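# Feed the thickest rack tube to the cold saw stop

## Task

Take the thickest of the three tubes from the rack and slide it along the cold saw's rollers until it touches the length stop, then leave it lying at rest along the rollers. The length stop must finish at the position it was set to. The two thinner tubes must stay on the rack, each between its pins. None of the tubes may be bent at the end.

## Robot and tools

Robot and frame. There are two arms, left_arm and right_arm. Each rides a carriage on one floor track that runs along y at x = 0. left_rail carries left_arm and is always the carriage on the +y side; right_rail carries right_arm. An arm's base sits at x = 0, y = its carriage's position_m, z = 0.03 m, and faces +x. The scene frame is fixed to the table: the table top is z = 0, +z is up, +x is the direction the arms face, +y is to their left, and the table starts at x = 0.31 m. Each gripper's fingers point along its own +z and close along its own y. end_effector_position is the point between the closed pads; the fingertips reach about 33 mm past it. left_arm's fingers can fold: grip with the outer quarter of the pads, because a grip nearer the palm can be loose or can slip, and a fingertip pushed into a surface folds quietly. right_arm's fingers are rigid.

execute_actions(actions, cameras). actions is a list run in order; an empty list just returns the state and images. Each action may hold:
- rows: up to 15 rows, one per control step of 1/30 s. Every row is one flat list of 18 numbers in [-1, 1] covering both arms: left_arm dx, dy, dz, rx, ry, rz, then left gripper position, force_limit, speed, then the same nine for right_arm. dx to rz are an offset, not a pose: they count from that arm's Hand target as it stood when the action began, along that Hand target's own axes, and every row counts from that same start, not from the row before. 1.0 equals 0.6 m for dx, dy, dz and 180 degrees for the rotation vector rx, ry, rz. Six zeros hold the arm at its Hand target. Gripper position: +1 is fully open (140 mm), about -0.8 is pads touching, -1 closes until blocked. force_limit sets squeeze (about 14 N at -1, 40 N at 0, 58 N at +1 on narrow parts, more with a fast close); speed sets closing rate (about 30, 140, 250 mm/s at -1, 0, +1). Both start at +1. Always resend a gripper's current three numbers to leave it unchanged, since 0 is a real command.
- steps: 1 to 450 control steps (default 15), at least one per row; after the last row the arms keep heading for that row's target.
- until: stop the action early when rail conditions hold, e.g. {"left_rail": {"position_status": ["!=", "moving"]}}, or {"all": {"status": "ended"}}. Numbers need a comparison (=, !=, <, <=, >, >=).
- left_rail / right_rail: position_m is an absolute place on the track in metres (left_rail -1.1 to 2, right_rail -2 to 1.1); speed_m_s 0.01 to 1; acceleration_factor 0.1 to 1; or {"stop": true}. A bad value refuses the whole call. Keep the carriages about 0.98 m or more apart. Wait for a drive to finish before placing a gripper at a scene point, because a row's target travels with its carriage.
The controller limits each step to 70 mm and 16 degrees from the measured pose. For gentle starts, ramp offsets gradually (0.01 per row is about 0.18 m/s).

move(target, speed, blend, stop_force, zero, blocking, cameras). Drives straight paths for both arms. target is one 18-number row or a list of up to 15 such rows, laid out and scaled as above; every row is an offset from the Hand targets at the move's start. speed is the top path speed in m/s, 0.002 to 2 (default 0.25), one value or one per target. blend in metres rounds corners in a list (0 = stop at each). stop_force, 10 to 80 N for both arms, ends an arm's path when push against its travel exceeds that value; use it only slowly, only once the carriage is still, not while turning the gripper, and leave it out when backing away from contact. zero (default true) re-zeroes the force reading first. blocking=false returns early while the move continues; then wait or stop before sending rows or another move. The whole move is capped at 10 s.

wait(seconds 0 to 10) lets things run with last commands. stop() brakes a running move (not the rails). zoom_image(camera, region [x0, y0, x1, y1], at most 504 by 504 pixels) enlarges part of the latest image from cam_high, cam_bench_left, cam_bench_right, cam_left_wrist or cam_right_wrist. finished_scene(scene) ends the current scene, giving its number; it cannot be undone, so the tube must already be placed and still.

Reading results. end_effector_position is in metres in the scene frame, with end_effector_quat_wxyz and velocities. Joint positions per arm list rail (m), waist, shoulder, elbow, forearm roll, wrist pitch, wrist roll (rad). Hand target is the pose the next offsets start from. object_status: 0 moving, 1 blocked while opening, 2 blocked while closing (a grip), 3 reached position or pads met (maybe nothing held). position_measured is in counts: 3 open, about 139 at 60 mm, 200 at 20 mm, 230 pads touching. Rail position_status: moving, done, contact_stop, time_out, stopped, stopped_with_arm, stopped_for_other_arm, stopped_for_other_carriage; position_answer taken or not_taken. The move line reports the ending (done, off_target, held, fault, moving) and any limits. Flange force is the estimated outside force on the gripper in its own axes, including held weight.

What to avoid. Any part reaching 144 N of outside force, or a joint reaching its torque limit (waist and shoulder 312, elbow 147, wrist joints 41.4 N m), stops that arm for 10 s. Targets even slightly beyond a firm contact can trip this, so approach the length stop slowly and do not shove the stop off its setting. Do not let the arms or carriages touch each other, do not drop or fling a tube, and never let anything leave the table, track included. Do not twist stiff things or hold a long tube far from its middle. Holding loads or stretching out heats motors; a MOTOR HOT line warns before a long brake stop. Loose objects may occasionally be nudged by outside pushes.

Each tool is called after "Request:" in YAML: its name, and indented under it one key for each argument.

## Session

Request:
execute_actions:
  actions: []

Scene clock: 0.00 s.
left_arm: end_effector_position=(+0.6600, +1.1573, +0.4937) position_measured=3 object_status=3 end_effector_quat_wxyz=(+0.000, +1.000, +0.000, +0.000) | right_arm: end_effector_position=(+0.6600, -1.1884, +0.4937) position_measured=3 object_status=3 end_effector_quat_wxyz=(+0.000, +1.000, +0.000, +0.000)
Joint positions: left_arm=[1.158 -0.053 0.164 1.35 0 1.628 1.518] | right_arm=[-1.188 -0.053 0.164 1.35 0 1.628 1.518]
Joint velocities: within noise
Joint torques (N m): no reading
Flange force (N): no reading
Hand target: left_arm +0.6600, +1.1573, +0.4937; +0.000, +1.000, +0.000, +0.000 | right_arm +0.6600, -1.1884, +0.4937; +0.000, +1.000, +0.000, +0.000
Tool commands: left_gripper/position=+1.0 left_gripper/force_limit=+1.0 left_gripper/speed=+1.0 right_gripper/position=+1.0 right_gripper/force_limit=+1.0 right_gripper/speed=+1.0
left_rail: position_m=1.158 position_status=done
right_rail: position_m=-1.188 position_status=done

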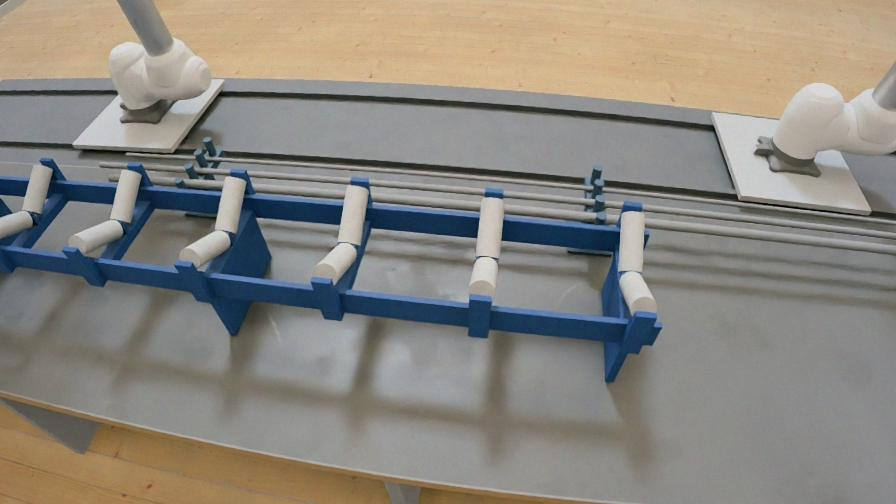

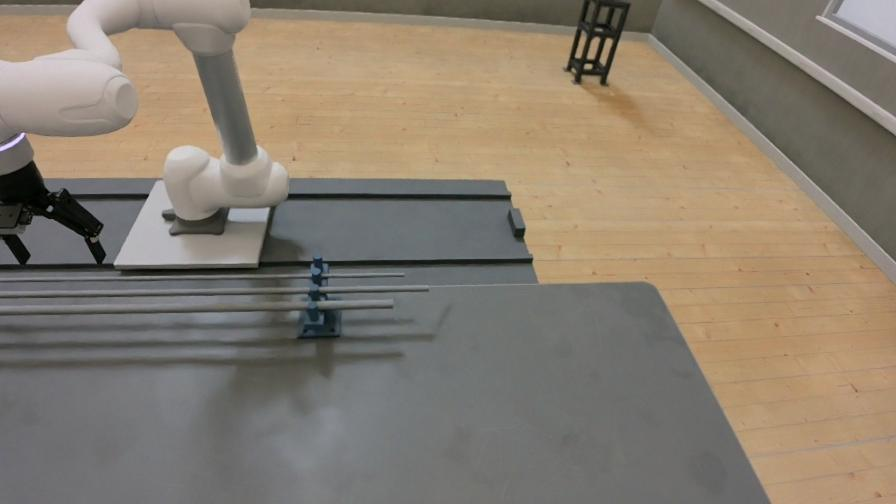

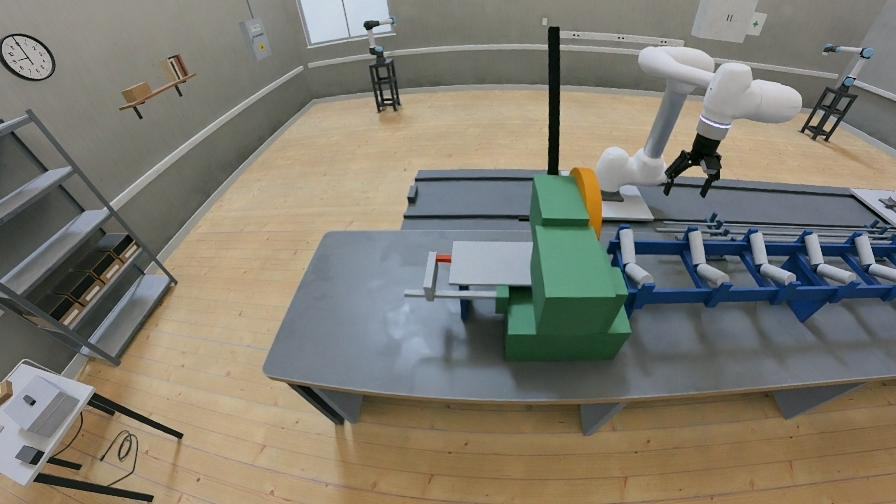

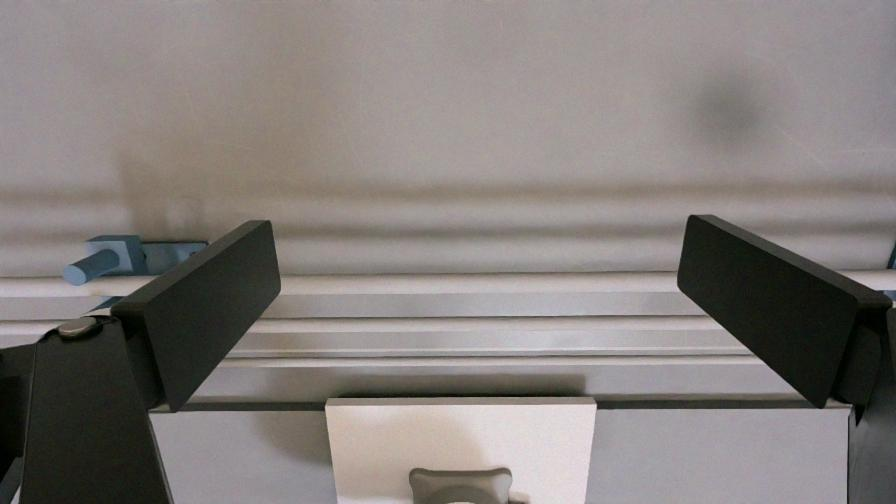

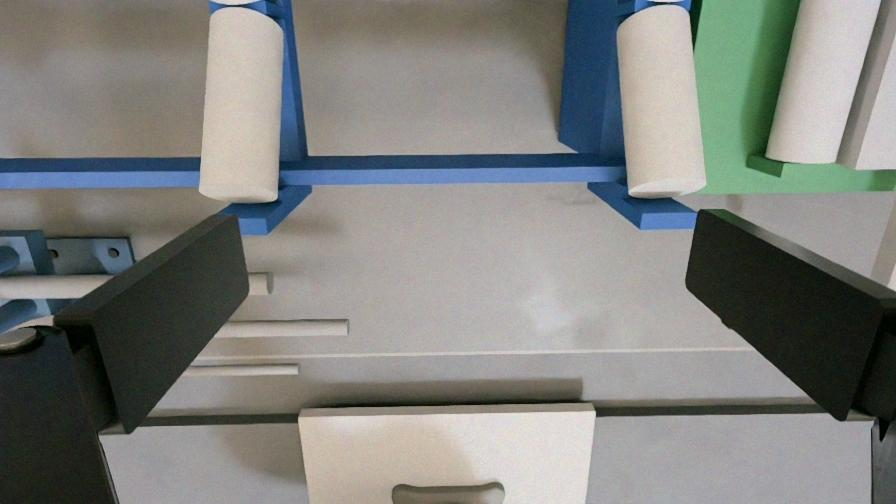

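Request:
execute_actions:
  actions:
    - {"right_rail":{"position_m":-0.35},"steps":300,"until":{"right_rail":{"position_status":["!=","moving"]}}}
  cameras: ["cam_right_wrist"]

Request:
move:
  target: [-0.303,0,0.3,0,0,0.5,-0.22,-1,0,-0.303,0,0.3,0,0,0.5,-0.22,-1,0]

Scene clock: 30.37 s.
left_arm: end_effector_position=(+0.6600, +1.1573, +0.4937) position_measured=3 object_status=3 end_effector_quat_wxyz=(+0.000, +1.000, +0.000, +0.000) | right_arm: end_effector_position=(+0.6600, -0.3506, +0.4937) position_measured=3 object_status=3 end_effector_quat_wxyz=(+0.000, +1.000, +0.000, +0.000)
Joint positions: left_arm=[1.158 -0.053 0.164 1.35 0 1.628 1.518] | right_arm=[-0.35 -0.053 0.164 1.35 0 1.628 1.518]
Joint torques (N m): left_arm=[-1.87 -60.03 -42.99 3.87 -0.08 -0.26] | right_arm=[2.69 -54.17 -40.08 4.16 -0.24 0.3]
Flange force (N): left_arm=[-0.4 -3.3 1.1] | right_arm=[-3.9 4.3 -2.8]
Hand target: left_arm +0.6600, +1.1573, +0.4937; +0.000, +1.000, +0.000, +0.000 | right_arm +0.6600, -0.3506, +0.4937; +0.000, +1.000, +0.000, +0.000
Tool commands: left_gripper/position=+1.0 left_gripper/force_limit=+1.0 left_gripper/speed=+1.0 right_gripper/position=+1.0 right_gripper/force_limit=+1.0 right_gripper/speed=+1.0
left_rail: position_m=1.158 position_status=done
right_rail: position_m=-0.350 position_status=done
camera_calibration:
cam_right_wrist: T_world_to_cam=[[-0.00624682, -0.99965, 0.0257078, -0.351534], [-0.933166, 0.0150671, 0.35913, 0.443539], [-0.359392, -0.0217463, -0.932933, 0.835112], [0, 0, 0, 1]] pos_world=[0.711833, -0.339933, 0.628853]
Images, in order (width x height): cam_right_wrist 896x504.

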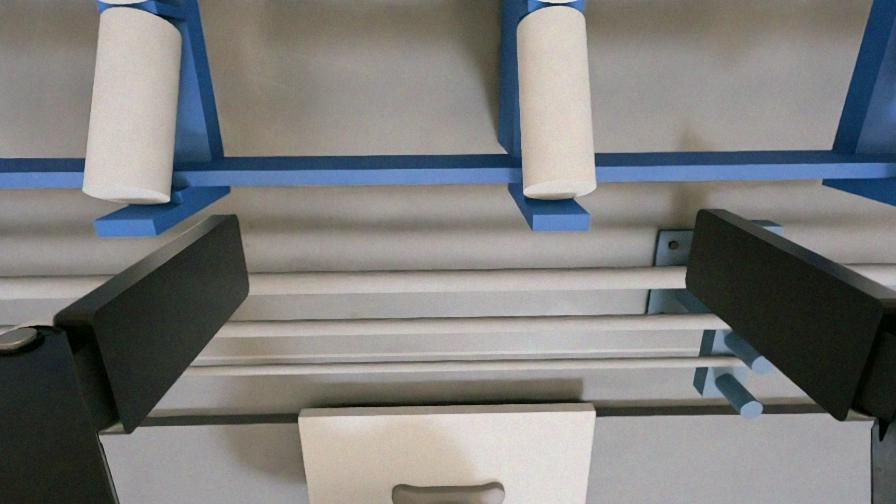

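Scene clock: 33.87 s.
left_arm: end_effector_position=(+0.4782, +1.1573, +0.3137) position_measured=157 object_status=3 end_effector_quat_wxyz=(+0.000, +0.707, -0.707, +0.000) | right_arm: end_effector_position=(+0.4782, -0.3506, +0.3137) position_measured=157 object_status=3 end_effector_quat_wxyz=(+0.000, +0.707, -0.707, +0.000)
Joint positions: left_arm=[1.158 -0.073 -0.098 1.947 0 1.293 3.068] | right_arm=[-0.35 -0.073 -0.098 1.947 0 1.293 3.068]
Joint torques (N m): left_arm=[-1.71 -30.93 -41.6 3.62 0.02 -0.29] | right_arm=[2.62 -26.63 -38.81 4.06 -0.16 0.29]
Flange force (N): left_arm=[-4.4 0.6 1.4] | right_arm=[6.2 4.3 -3.9]
Hand target: left_arm +0.4782, +1.1573, +0.3137; +0.000, +0.707, -0.707, +0.000 | right_arm +0.4782, -0.3505, +0.3137; +0.000, +0.707, -0.707, +0.000
Off the commanded pose: left_arm 0.000 m, 0 deg | right_arm 0.000 m, 0 deg.
left_rail: position_m=1.158 position_status=done
right_rail: position_m=-0.350 position_status=done
move: done
camera_calibration:
cam_left_wrist: T_world_to_cam=[[-0.999426, 0.0333548, -0.00589287, 0.450691], [0.0295885, 0.944419, 0.327409, -1.2064], [0.016486, 0.327046, -0.944864, 0.0514779], [0, 0, 0, 1]] pos_world=[0.485279, 1.10748, 0.446282]
cam_right_wrist: T_world_to_cam=[[-0.999649, 0.00646918, 0.0256848, 0.47977], [0.0152663, 0.933164, 0.359128, 0.206877], [-0.0216449, 0.359394, -0.932935, 0.573964], [0, 0, 0, 1]] pos_world=[0.488867, -0.402433, 0.448853]

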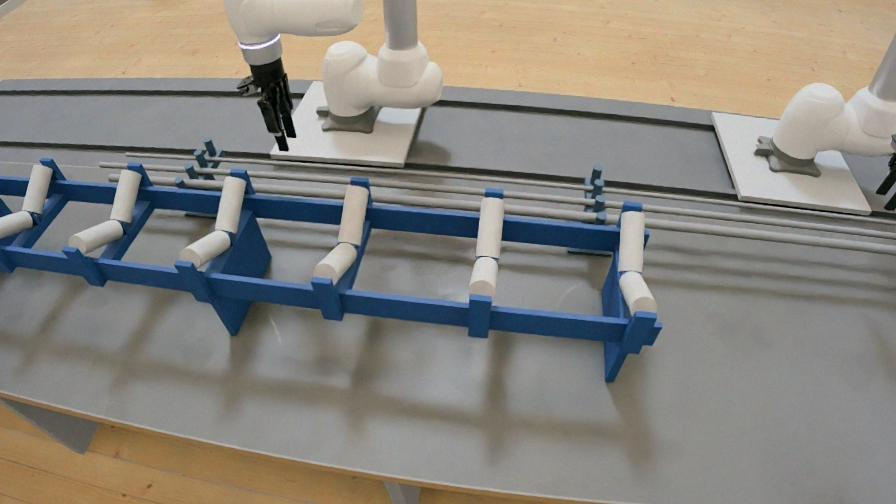

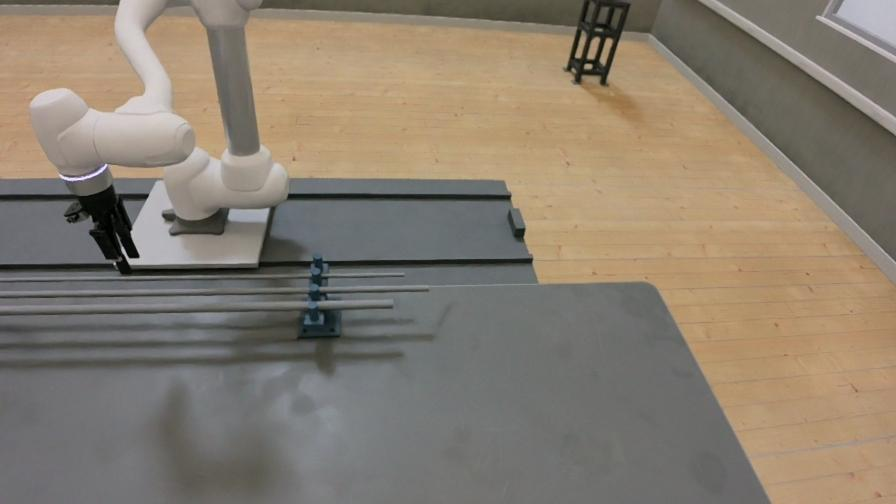

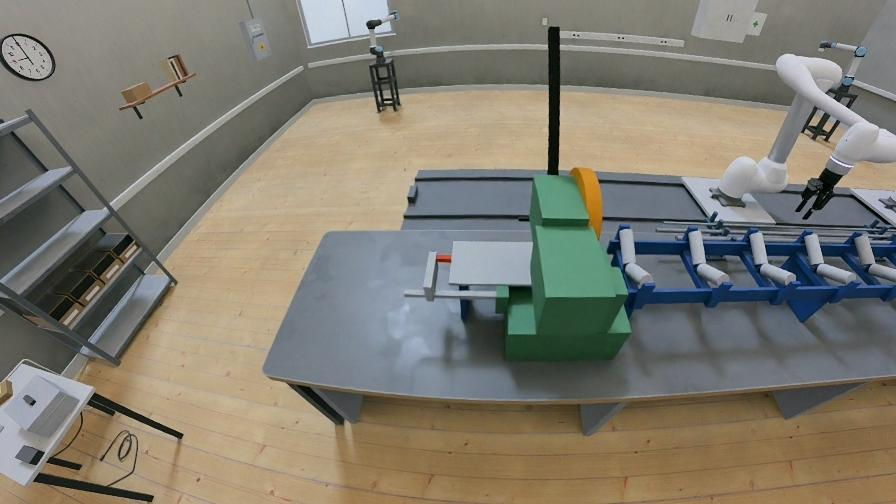

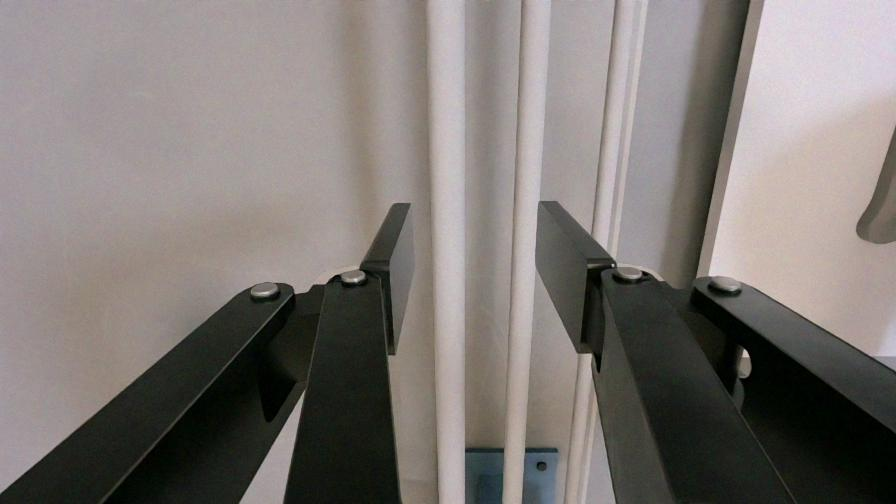

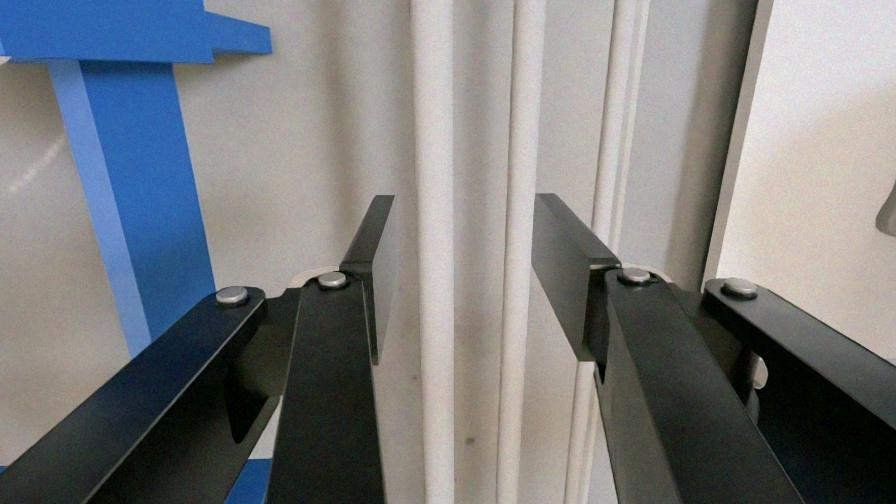

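Request:
move:
  target: [0.007,0,0,0,0,0,-0.22,-1,0,0.01,0,0,0,0,0,-0.22,-1,0]
  cameras: []

Request:
execute_actions:
  actions: []
  cameras: ["cam_left_wrist","cam_right_wrist"]

Scene clock: 49.10 s.
left_arm: end_effector_position=(+0.4781, +1.1531, +0.3137) position_measured=157 object_status=3 end_effector_quat_wxyz=(+0.000, +0.707, -0.707, +0.000) | right_arm: end_effector_position=(+0.4781, -0.3565, +0.3137) position_measured=157 object_status=3 end_effector_quat_wxyz=(+0.000, +0.707, -0.707, +0.000)
Joint positions: left_arm=[1.158 -0.082 -0.098 1.947 0 1.293 3.06] | right_arm=[-0.35 -0.086 -0.098 1.947 0 1.293 3.056]
Joint torques (N m): left_arm=[-1.36 -30.86 -41.16 3.66 -0.07 -0.21] | right_arm=[2.33 -26.62 -38.55 3.93 -0.18 0.27]
Flange force (N): left_arm=[-3.0 -0.6 1.1] | right_arm=[5.1 3.9 -4.3]
Hand target: left_arm +0.4782, +1.1531, +0.3137; +0.000, +0.707, -0.707, +0.000 | right_arm +0.4782, -0.3565, +0.3137; +0.000, +0.707, -0.707, +0.000
Off the commanded pose: left_arm 0.000 m, 0 deg | right_arm 0.000 m, 0 deg.
left_rail: position_m=1.158 position_status=done
right_rail: position_m=-0.350 position_status=done
move: done
No camera images: "cameras" was empty.

Scene clock: 49.10 s.
left_arm: end_effector_position=(+0.4781, +1.1531, +0.3137) position_measured=157 object_status=3 end_effector_quat_wxyz=(+0.000, +0.707, -0.707, +0.000) | right_arm: end_effector_position=(+0.4781, -0.3565, +0.3137) position_measured=157 object_status=3 end_effector_quat_wxyz=(+0.000, +0.707, -0.707, +0.000)
Joint positions: left_arm=[1.158 -0.082 -0.098 1.947 0 1.293 3.06] | right_arm=[-0.35 -0.086 -0.098 1.947 0 1.293 3.056]
Joint velocities: within noise
Joint torques (N m): left_arm=[-1.36 -30.86 -41.16 3.66 -0.07 -0.21] | right_arm=[2.33 -26.62 -38.55 3.93 -0.18 0.27]
Flange force (N): left_arm=[-3.0 -0.6 1.1] | right_arm=[5.1 3.9 -4.3]
Hand target: left_arm +0.4782, +1.1531, +0.3137; +0.000, +0.707, -0.707, +0.000 | right_arm +0.4782, -0.3565, +0.3137; +0.000, +0.707, -0.707, +0.000
Tool commands: left_gripper/position=-0.22 left_gripper/force_limit=-1.0 left_gripper/speed=+0.0 right_gripper/position=-0.22 right_gripper/force_limit=-1.0 right_gripper/speed=+0.0
Off the commanded pose: left_arm 0.000 m, 0 deg | right_arm 0.000 m, 0 deg.
left_rail: position_m=1.158 position_status=done
right_rail: position_m=-0.350 position_status=done
camera_calibration:
cam_left_wrist: T_world_to_cam=[[-0.999429, 0.0332614, -0.00593328, 0.45085], [0.0294907, 0.944495, 0.327199, -1.20247], [0.016487, 0.326837, -0.944937, 0.0530831], [0, 0, 0, 1]] pos_world=[0.485179, 1.10338, 0.446282]
cam_right_wrist: T_world_to_cam=[[-0.99965, 0.00624682, 0.0257078, 0.479707], [0.0150671, 0.933166, 0.35913, 0.21248], [-0.0217463, 0.359392, -0.932933, 0.576132], [0, 0, 0, 1]] pos_world=[0.488867, -0.408333, 0.448853]
Images, in order (width x height): cam_left_wrist 896x504, cam_right_wrist 896x504.

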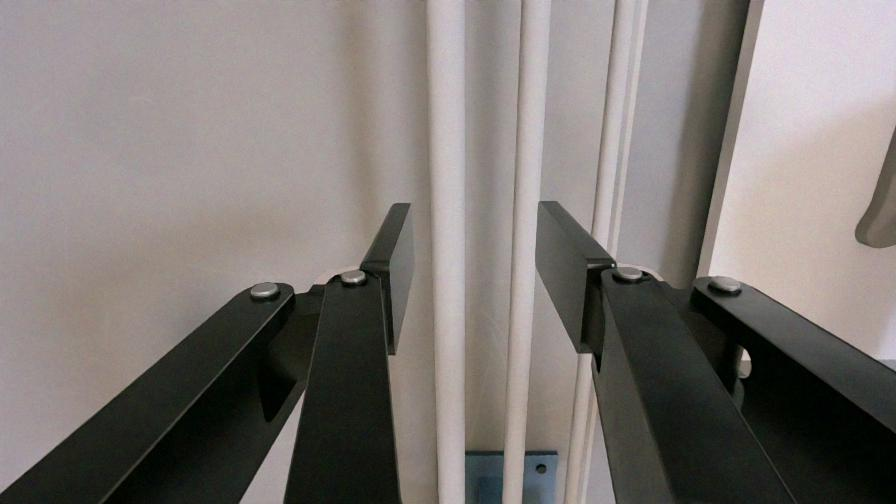

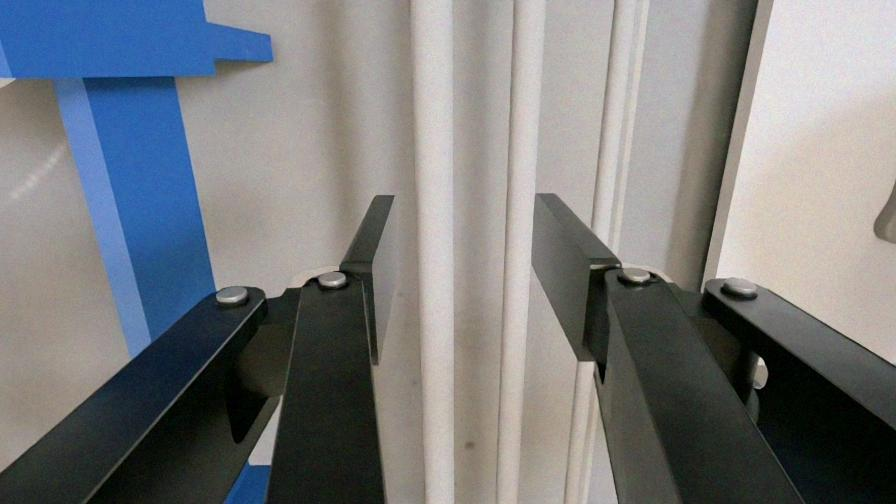

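Request:
move:
  target: [0,-0.01,0.2417,0,0,0,-0.22,-1,0,0,-0.017,0.2417,0,0,0,-0.22,-1,0]
  cameras: ["cam_left_wrist","cam_right_wrist"]

Scene clock: 53.77 s.
left_arm: end_effector_position=(+0.4842, +1.1531, +0.1686) position_measured=157 object_status=3 end_effector_quat_wxyz=(+0.000, +0.707, -0.707, +0.000) | right_arm: end_effector_position=(+0.4884, -0.3565, +0.1686) position_measured=157 object_status=3 end_effector_quat_wxyz=(+0.000, +0.707, -0.707, +0.000)
Joint positions: left_arm=[1.158 -0.081 0.019 2.12 0 1.002 3.061] | right_arm=[-0.35 -0.084 0.026 2.113 0 1.002 3.058]
Joint torques (N m): left_arm=[-1.65 -37.26 -35.96 3.17 -0.07 -0.17] | right_arm=[2.09 -33.95 -33.63 3.45 -0.17 0.27]
Flange force (N): left_arm=[-4.4 1.3 -0.8] | right_arm=[4.9 4.1 -6.0]
Hand target: left_arm +0.4842, +1.1531, +0.1686; +0.000, +0.707, -0.707, +0.000 | right_arm +0.4884, -0.3565, +0.1686; +0.000, +0.707, -0.707, +0.000
Off the commanded pose: left_arm 0.000 m, 0 deg | right_arm 0.000 m, 0 deg.
left_rail: position_m=1.158 position_status=done
right_rail: position_m=-0.350 position_status=done
move: done
camera_calibration:
cam_left_wrist: T_world_to_cam=[[-0.999429, 0.0332614, -0.00593328, 0.456086], [0.0294907, 0.944495, 0.327199, -1.15521], [0.016487, 0.326837, -0.944937, -0.0840333], [0, 0, 0, 1]] pos_world=[0.491279, 1.10338, 0.301282]
cam_right_wrist: T_world_to_cam=[[-0.99965, 0.00624682, 0.0257078, 0.493631], [0.0150671, 0.933166, 0.35913, 0.2644], [-0.0217463, 0.359392, -0.932933, 0.441079], [0, 0, 0, 1]] pos_world=[0.499067, -0.408333, 0.303853]
Images, in order (width x height): cam_left_wrist 896x504, cam_right_wrist 896x504.

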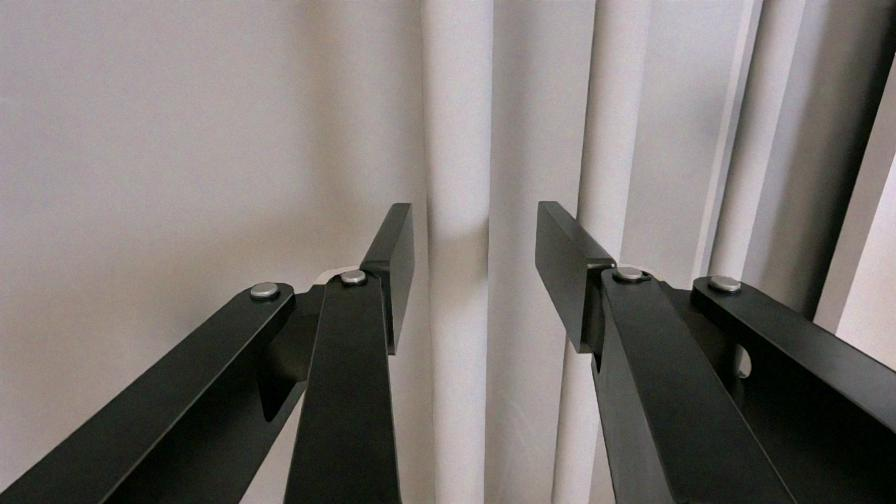

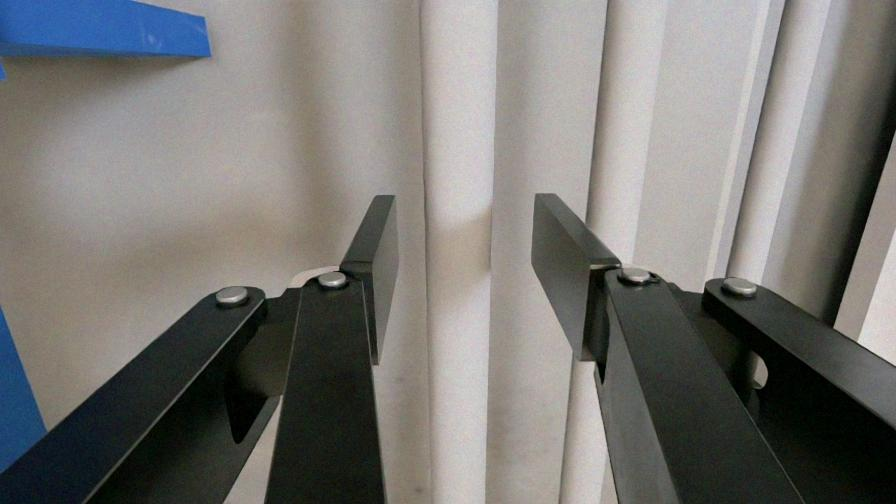

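Request:
move:
  target: [0,-0.0055,0.0333,0,0,0,-0.22,-1,0,0,-0.0035,0.0417,0,0,0,-0.22,-1,0]
  cameras: ["cam_left_wrist","cam_right_wrist"]
  speed: 0.08

Request:
move:
  target: [0,0,0,0,0,0,-1,-0.5,-1,0,0,0,0,0,0,-1,-0.5,-1]
  cameras: ["cam_left_wrist","cam_right_wrist","cam_high"]

Scene clock: 68.17 s.
left_arm: end_effector_position=(+0.4875, +1.1531, +0.1486) position_measured=157 object_status=3 end_effector_quat_wxyz=(+0.000, +0.707, -0.707, +0.000) | right_arm: end_effector_position=(+0.4904, -0.3565, +0.1436) position_measured=157 object_status=3 end_effector_quat_wxyz=(+0.000, +0.707, -0.707, +0.000)
Joint positions: left_arm=[1.158 -0.081 0.046 2.136 0 0.96 3.061] | right_arm=[-0.35 -0.084 0.056 2.136 0 0.95 3.058]
Joint torques (N m): left_arm=[-1.59 -39.66 -35.26 3.1 0.02 -0.26] | right_arm=[2.21 -36.03 -32.49 3.35 -0.14 0.32]
Flange force (N): left_arm=[-4.1 0.8 0.4] | right_arm=[4.8 3.9 -5.6]
Hand target: left_arm +0.4875, +1.1531, +0.1487; +0.000, +0.707, -0.707, +0.000 | right_arm +0.4905, -0.3565, +0.1436; +0.000, +0.707, -0.707, +0.000
Off the commanded pose: left_arm 0.000 m, 0 deg | right_arm 0.000 m, 0 deg.
left_rail: position_m=1.158 position_status=done
right_rail: position_m=-0.350 position_status=done
move: done
camera_calibration:
cam_left_wrist: T_world_to_cam=[[-0.999431, 0.0332274, -0.00583932, 0.459177], [0.0294893, 0.944496, 0.327196, -1.14876], [0.0163871, 0.326837, -0.944939, -0.102935], [0, 0, 0, 1]] pos_world=[0.494479, 1.10338, 0.281282]
cam_right_wrist: T_world_to_cam=[[-0.99965, 0.00624682, 0.0257078, 0.496376], [0.0150671, 0.933166, 0.35913, 0.273382], [-0.0217463, 0.359392, -0.932933, 0.417708], [0, 0, 0, 1]] pos_world=[0.501167, -0.408333, 0.278753]
Images, in order (width x height): cam_left_wrist 896x504, cam_right_wrist 896x504.

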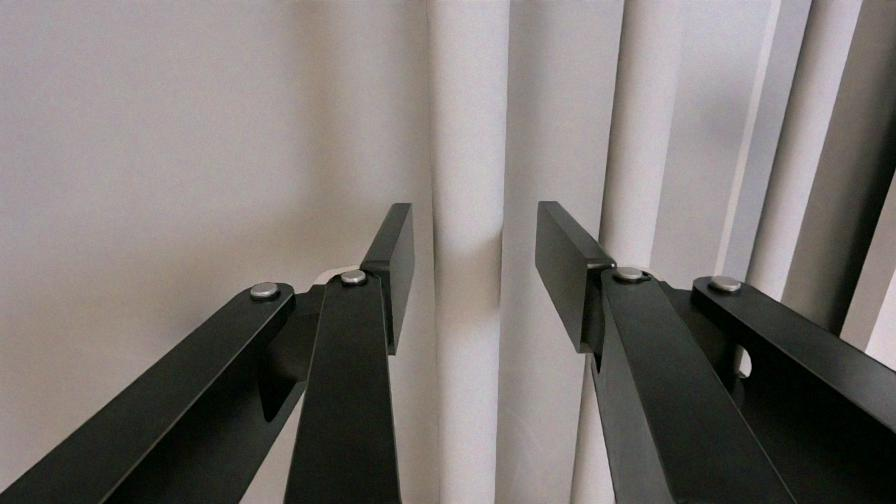

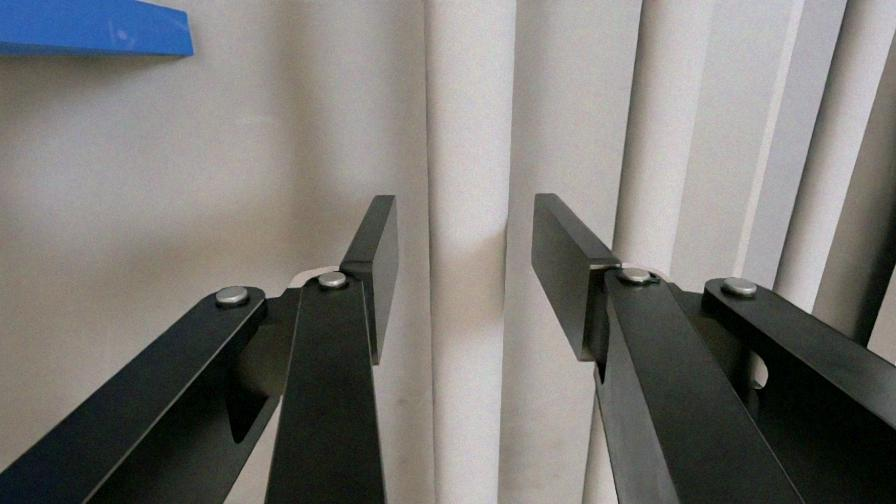

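Scene clock: 69.13 s.
left_arm: end_effector_position=(+0.4875, +1.1531, +0.1486) position_measured=193 object_status=0 end_effector_quat_wxyz=(+0.000, +0.707, -0.707, +0.000) | right_arm: end_effector_position=(+0.4905, -0.3565, +0.1436) position_measured=193 object_status=0 end_effector_quat_wxyz=(+0.000, +0.707, -0.707, +0.000)
Joint positions: left_arm=[1.158 -0.081 0.046 2.136 0 0.96 3.061] | right_arm=[-0.35 -0.084 0.056 2.136 0 0.949 3.058]
Joint torques (N m): left_arm=[-1.72 -37.69 -32 2.86 0.86 -0.26] | right_arm=[2.28 -34.71 -31.78 3.4 -0.47 0.38]
Flange force (N): left_arm=[-4.3 -1.5 -3.0] | right_arm=[5.4 4.5 -8.5]
Hand target: left_arm +0.4875, +1.1531, +0.1487; +0.000, +0.707, -0.707, +0.000 | right_arm +0.4905, -0.3565, +0.1436; +0.000, +0.707, -0.707, +0.000
Off the commanded pose: left_arm 0.000 m, 0 deg | right_arm 0.000 m, 0 deg.
left_rail: position_m=1.158 position_status=done
right_rail: position_m=-0.350 position_status=done
move: done
camera_calibration:
cam_left_wrist: T_world_to_cam=[[-0.999429, 0.0332614, -0.00593328, 0.459265], [0.0294907, 0.944495, 0.327199, -1.14876], [0.016487, 0.326837, -0.944937, -0.102986], [0, 0, 0, 1]] pos_world=[0.494579, 1.10338, 0.281282]
cam_right_wrist: T_world_to_cam=[[-0.99965, 0.00624682, 0.0257078, 0.496376], [0.0150671, 0.933166, 0.35913, 0.273382], [-0.0217463, 0.359392, -0.932933, 0.417708], [0, 0, 0, 1]] pos_world=[0.501167, -0.408333, 0.278753]
Images, in order (width x height): cam_high 896x504, cam_left_wrist 896x504, cam_right_wrist 896x504.

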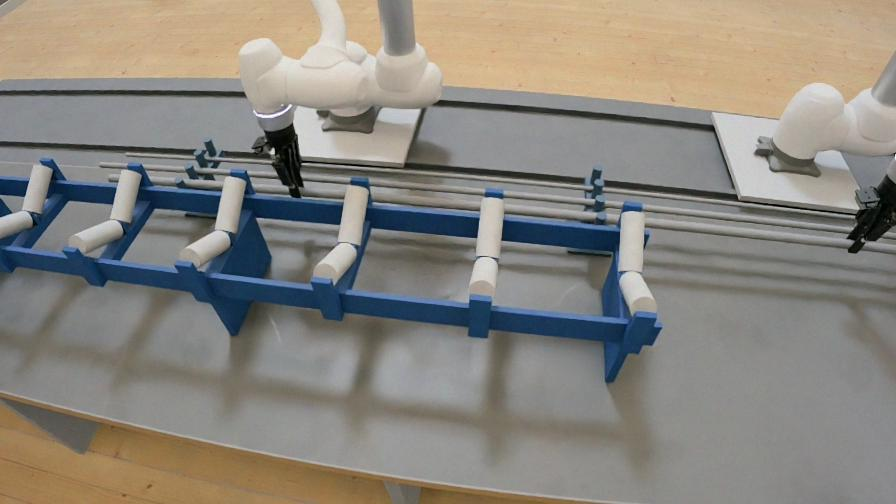

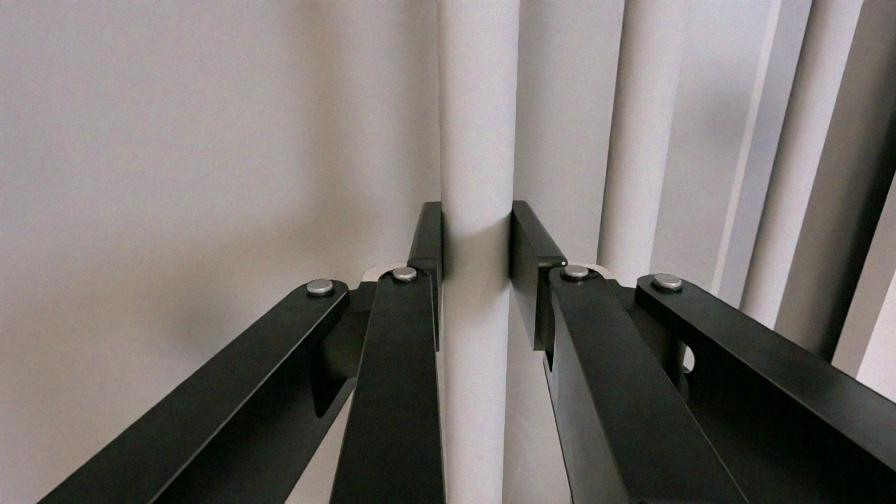

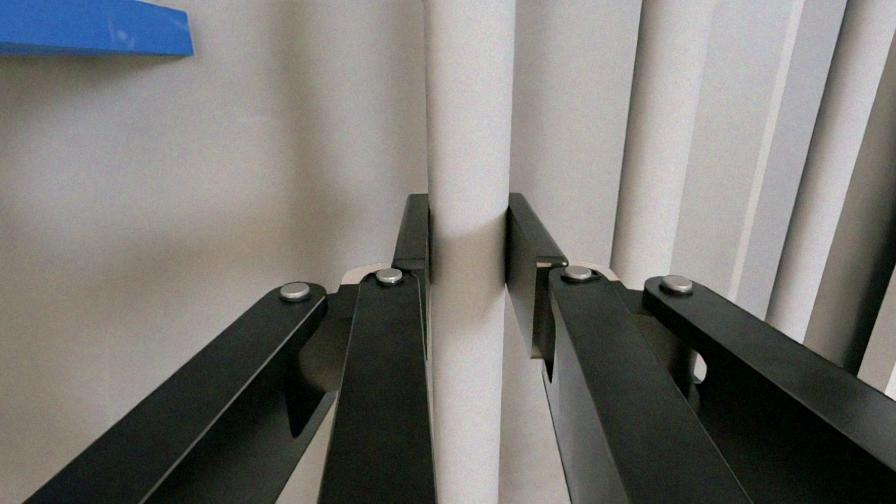

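Request:
move:
  target:
    - [0,0,-0.08,0,0,0,-1,-0.5,-1,0,0,-0.08,0,0,0,-1,-0.5,-1]
    - [0,0,-0.53,0,0,0,-1,-0.5,-1,0,0,-0.53,0,0,0,-1,-0.5,-1]
  speed: 0.12

Scene clock: 76.07 s.
left_arm: end_effector_position=(+0.4874, +1.1531, +0.4667) position_measured=193 object_status=2 end_effector_quat_wxyz=(+0.000, +0.707, -0.707, +0.000) | right_arm: end_effector_position=(+0.4904, -0.3565, +0.4617) position_measured=193 object_status=2 end_effector_quat_wxyz=(+0.000, +0.707, -0.707, +0.000)
Joint positions: left_arm=[1.158 -0.081 -0.118 1.687 0 1.573 3.061] | right_arm=[-0.35 -0.084 -0.113 1.691 0 1.563 3.058]
Joint torques (N m): left_arm=[-2.31 -34.29 -47.21 3.62 0.04 -0.29] | right_arm=[2.6 -30.62 -43.96 4.31 -0.18 0.38]
Flange force (N): left_arm=[-5.2 -0.6 8.9] | right_arm=[6.0 2.4 3.9]
Hand target: left_arm +0.4875, +1.1531, +0.4667; +0.000, +0.707, -0.707, +0.000 | right_arm +0.4905, -0.3565, +0.4616; +0.000, +0.707, -0.707, +0.000
Off the commanded pose: left_arm 0.000 m, 0 deg | right_arm 0.000 m, 0 deg.
left_rail: position_m=1.158 position_status=done
right_rail: position_m=-0.350 position_status=done
move: done
camera_calibration:
cam_left_wrist: T_world_to_cam=[[-0.999429, 0.0332606, -0.00593015, 0.461051], [0.0294894, 0.944465, 0.327287, -1.25282], [0.0164866, 0.326926, -0.944906, 0.197389], [0, 0, 0, 1]] pos_world=[0.494479, 1.10338, 0.599282]
cam_right_wrist: T_world_to_cam=[[-0.999654, 0.00631733, 0.0255208, 0.48834], [0.0150657, 0.933165, 0.359133, 0.159141], [-0.0215463, 0.359393, -0.932937, 0.714377], [0, 0, 0, 1]] pos_world=[0.501166, -0.408333, 0.596853]

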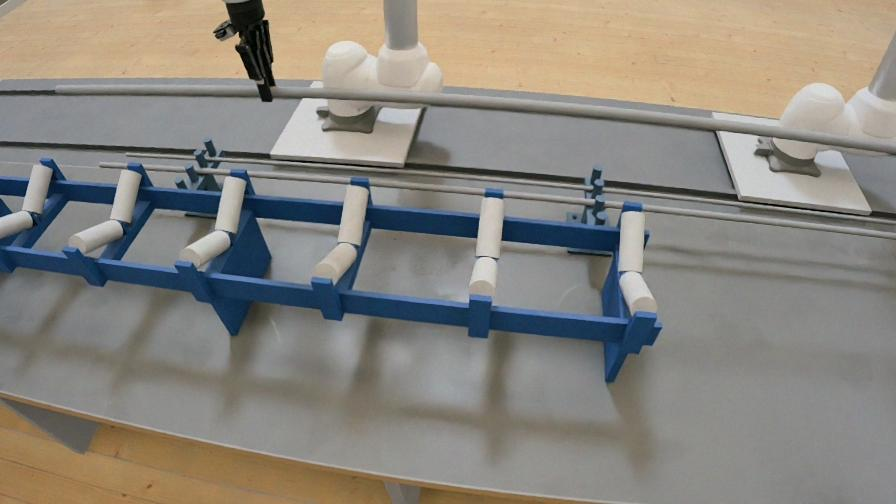

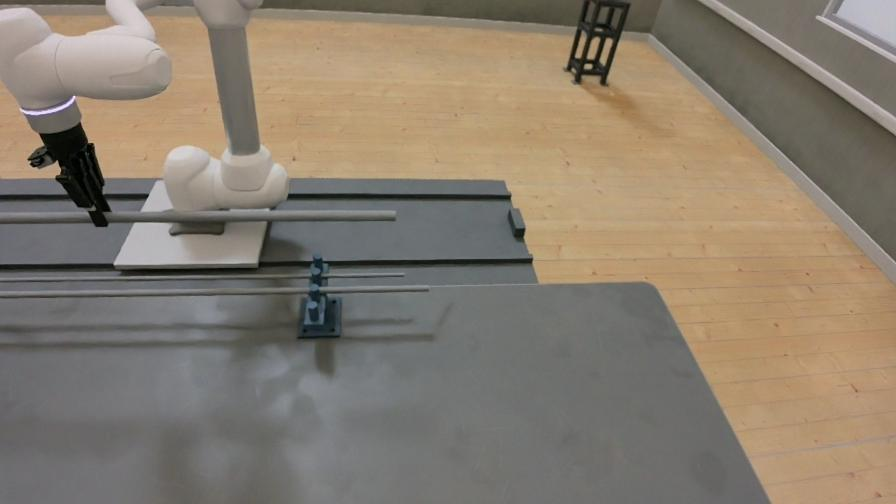

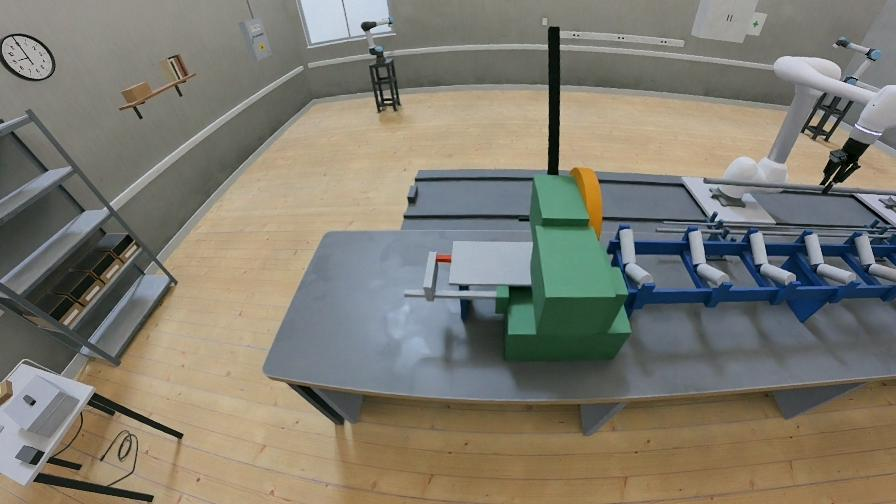

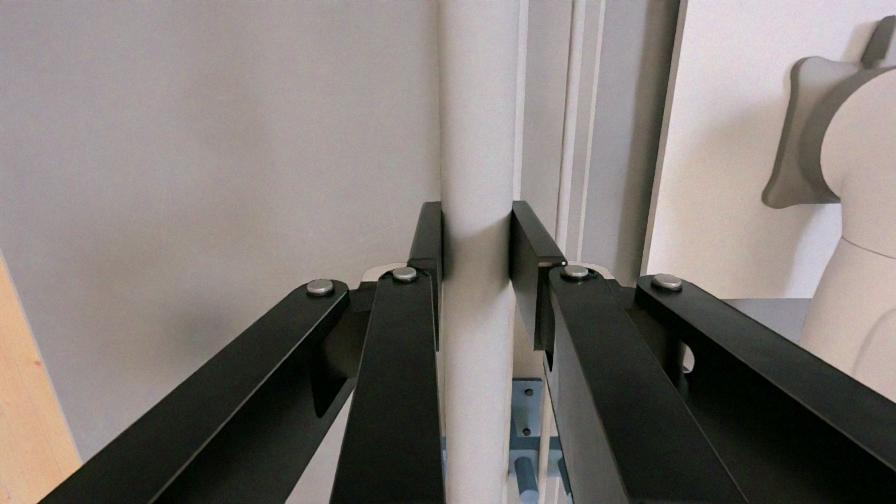

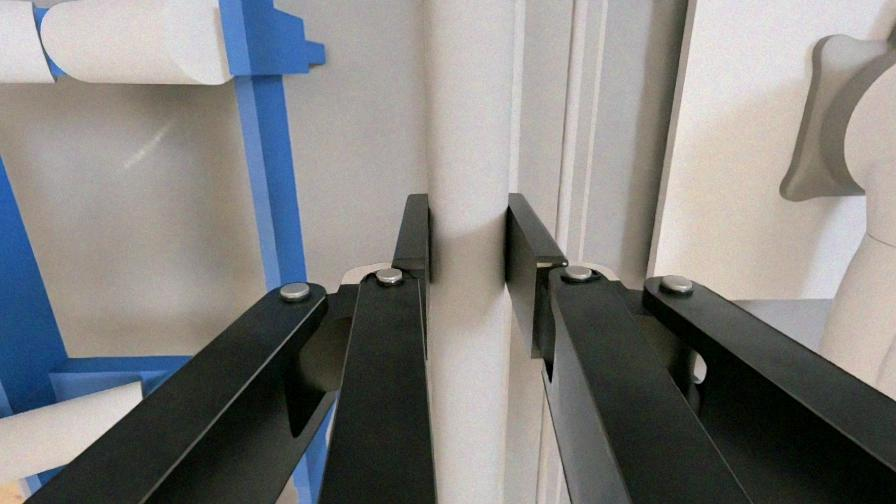

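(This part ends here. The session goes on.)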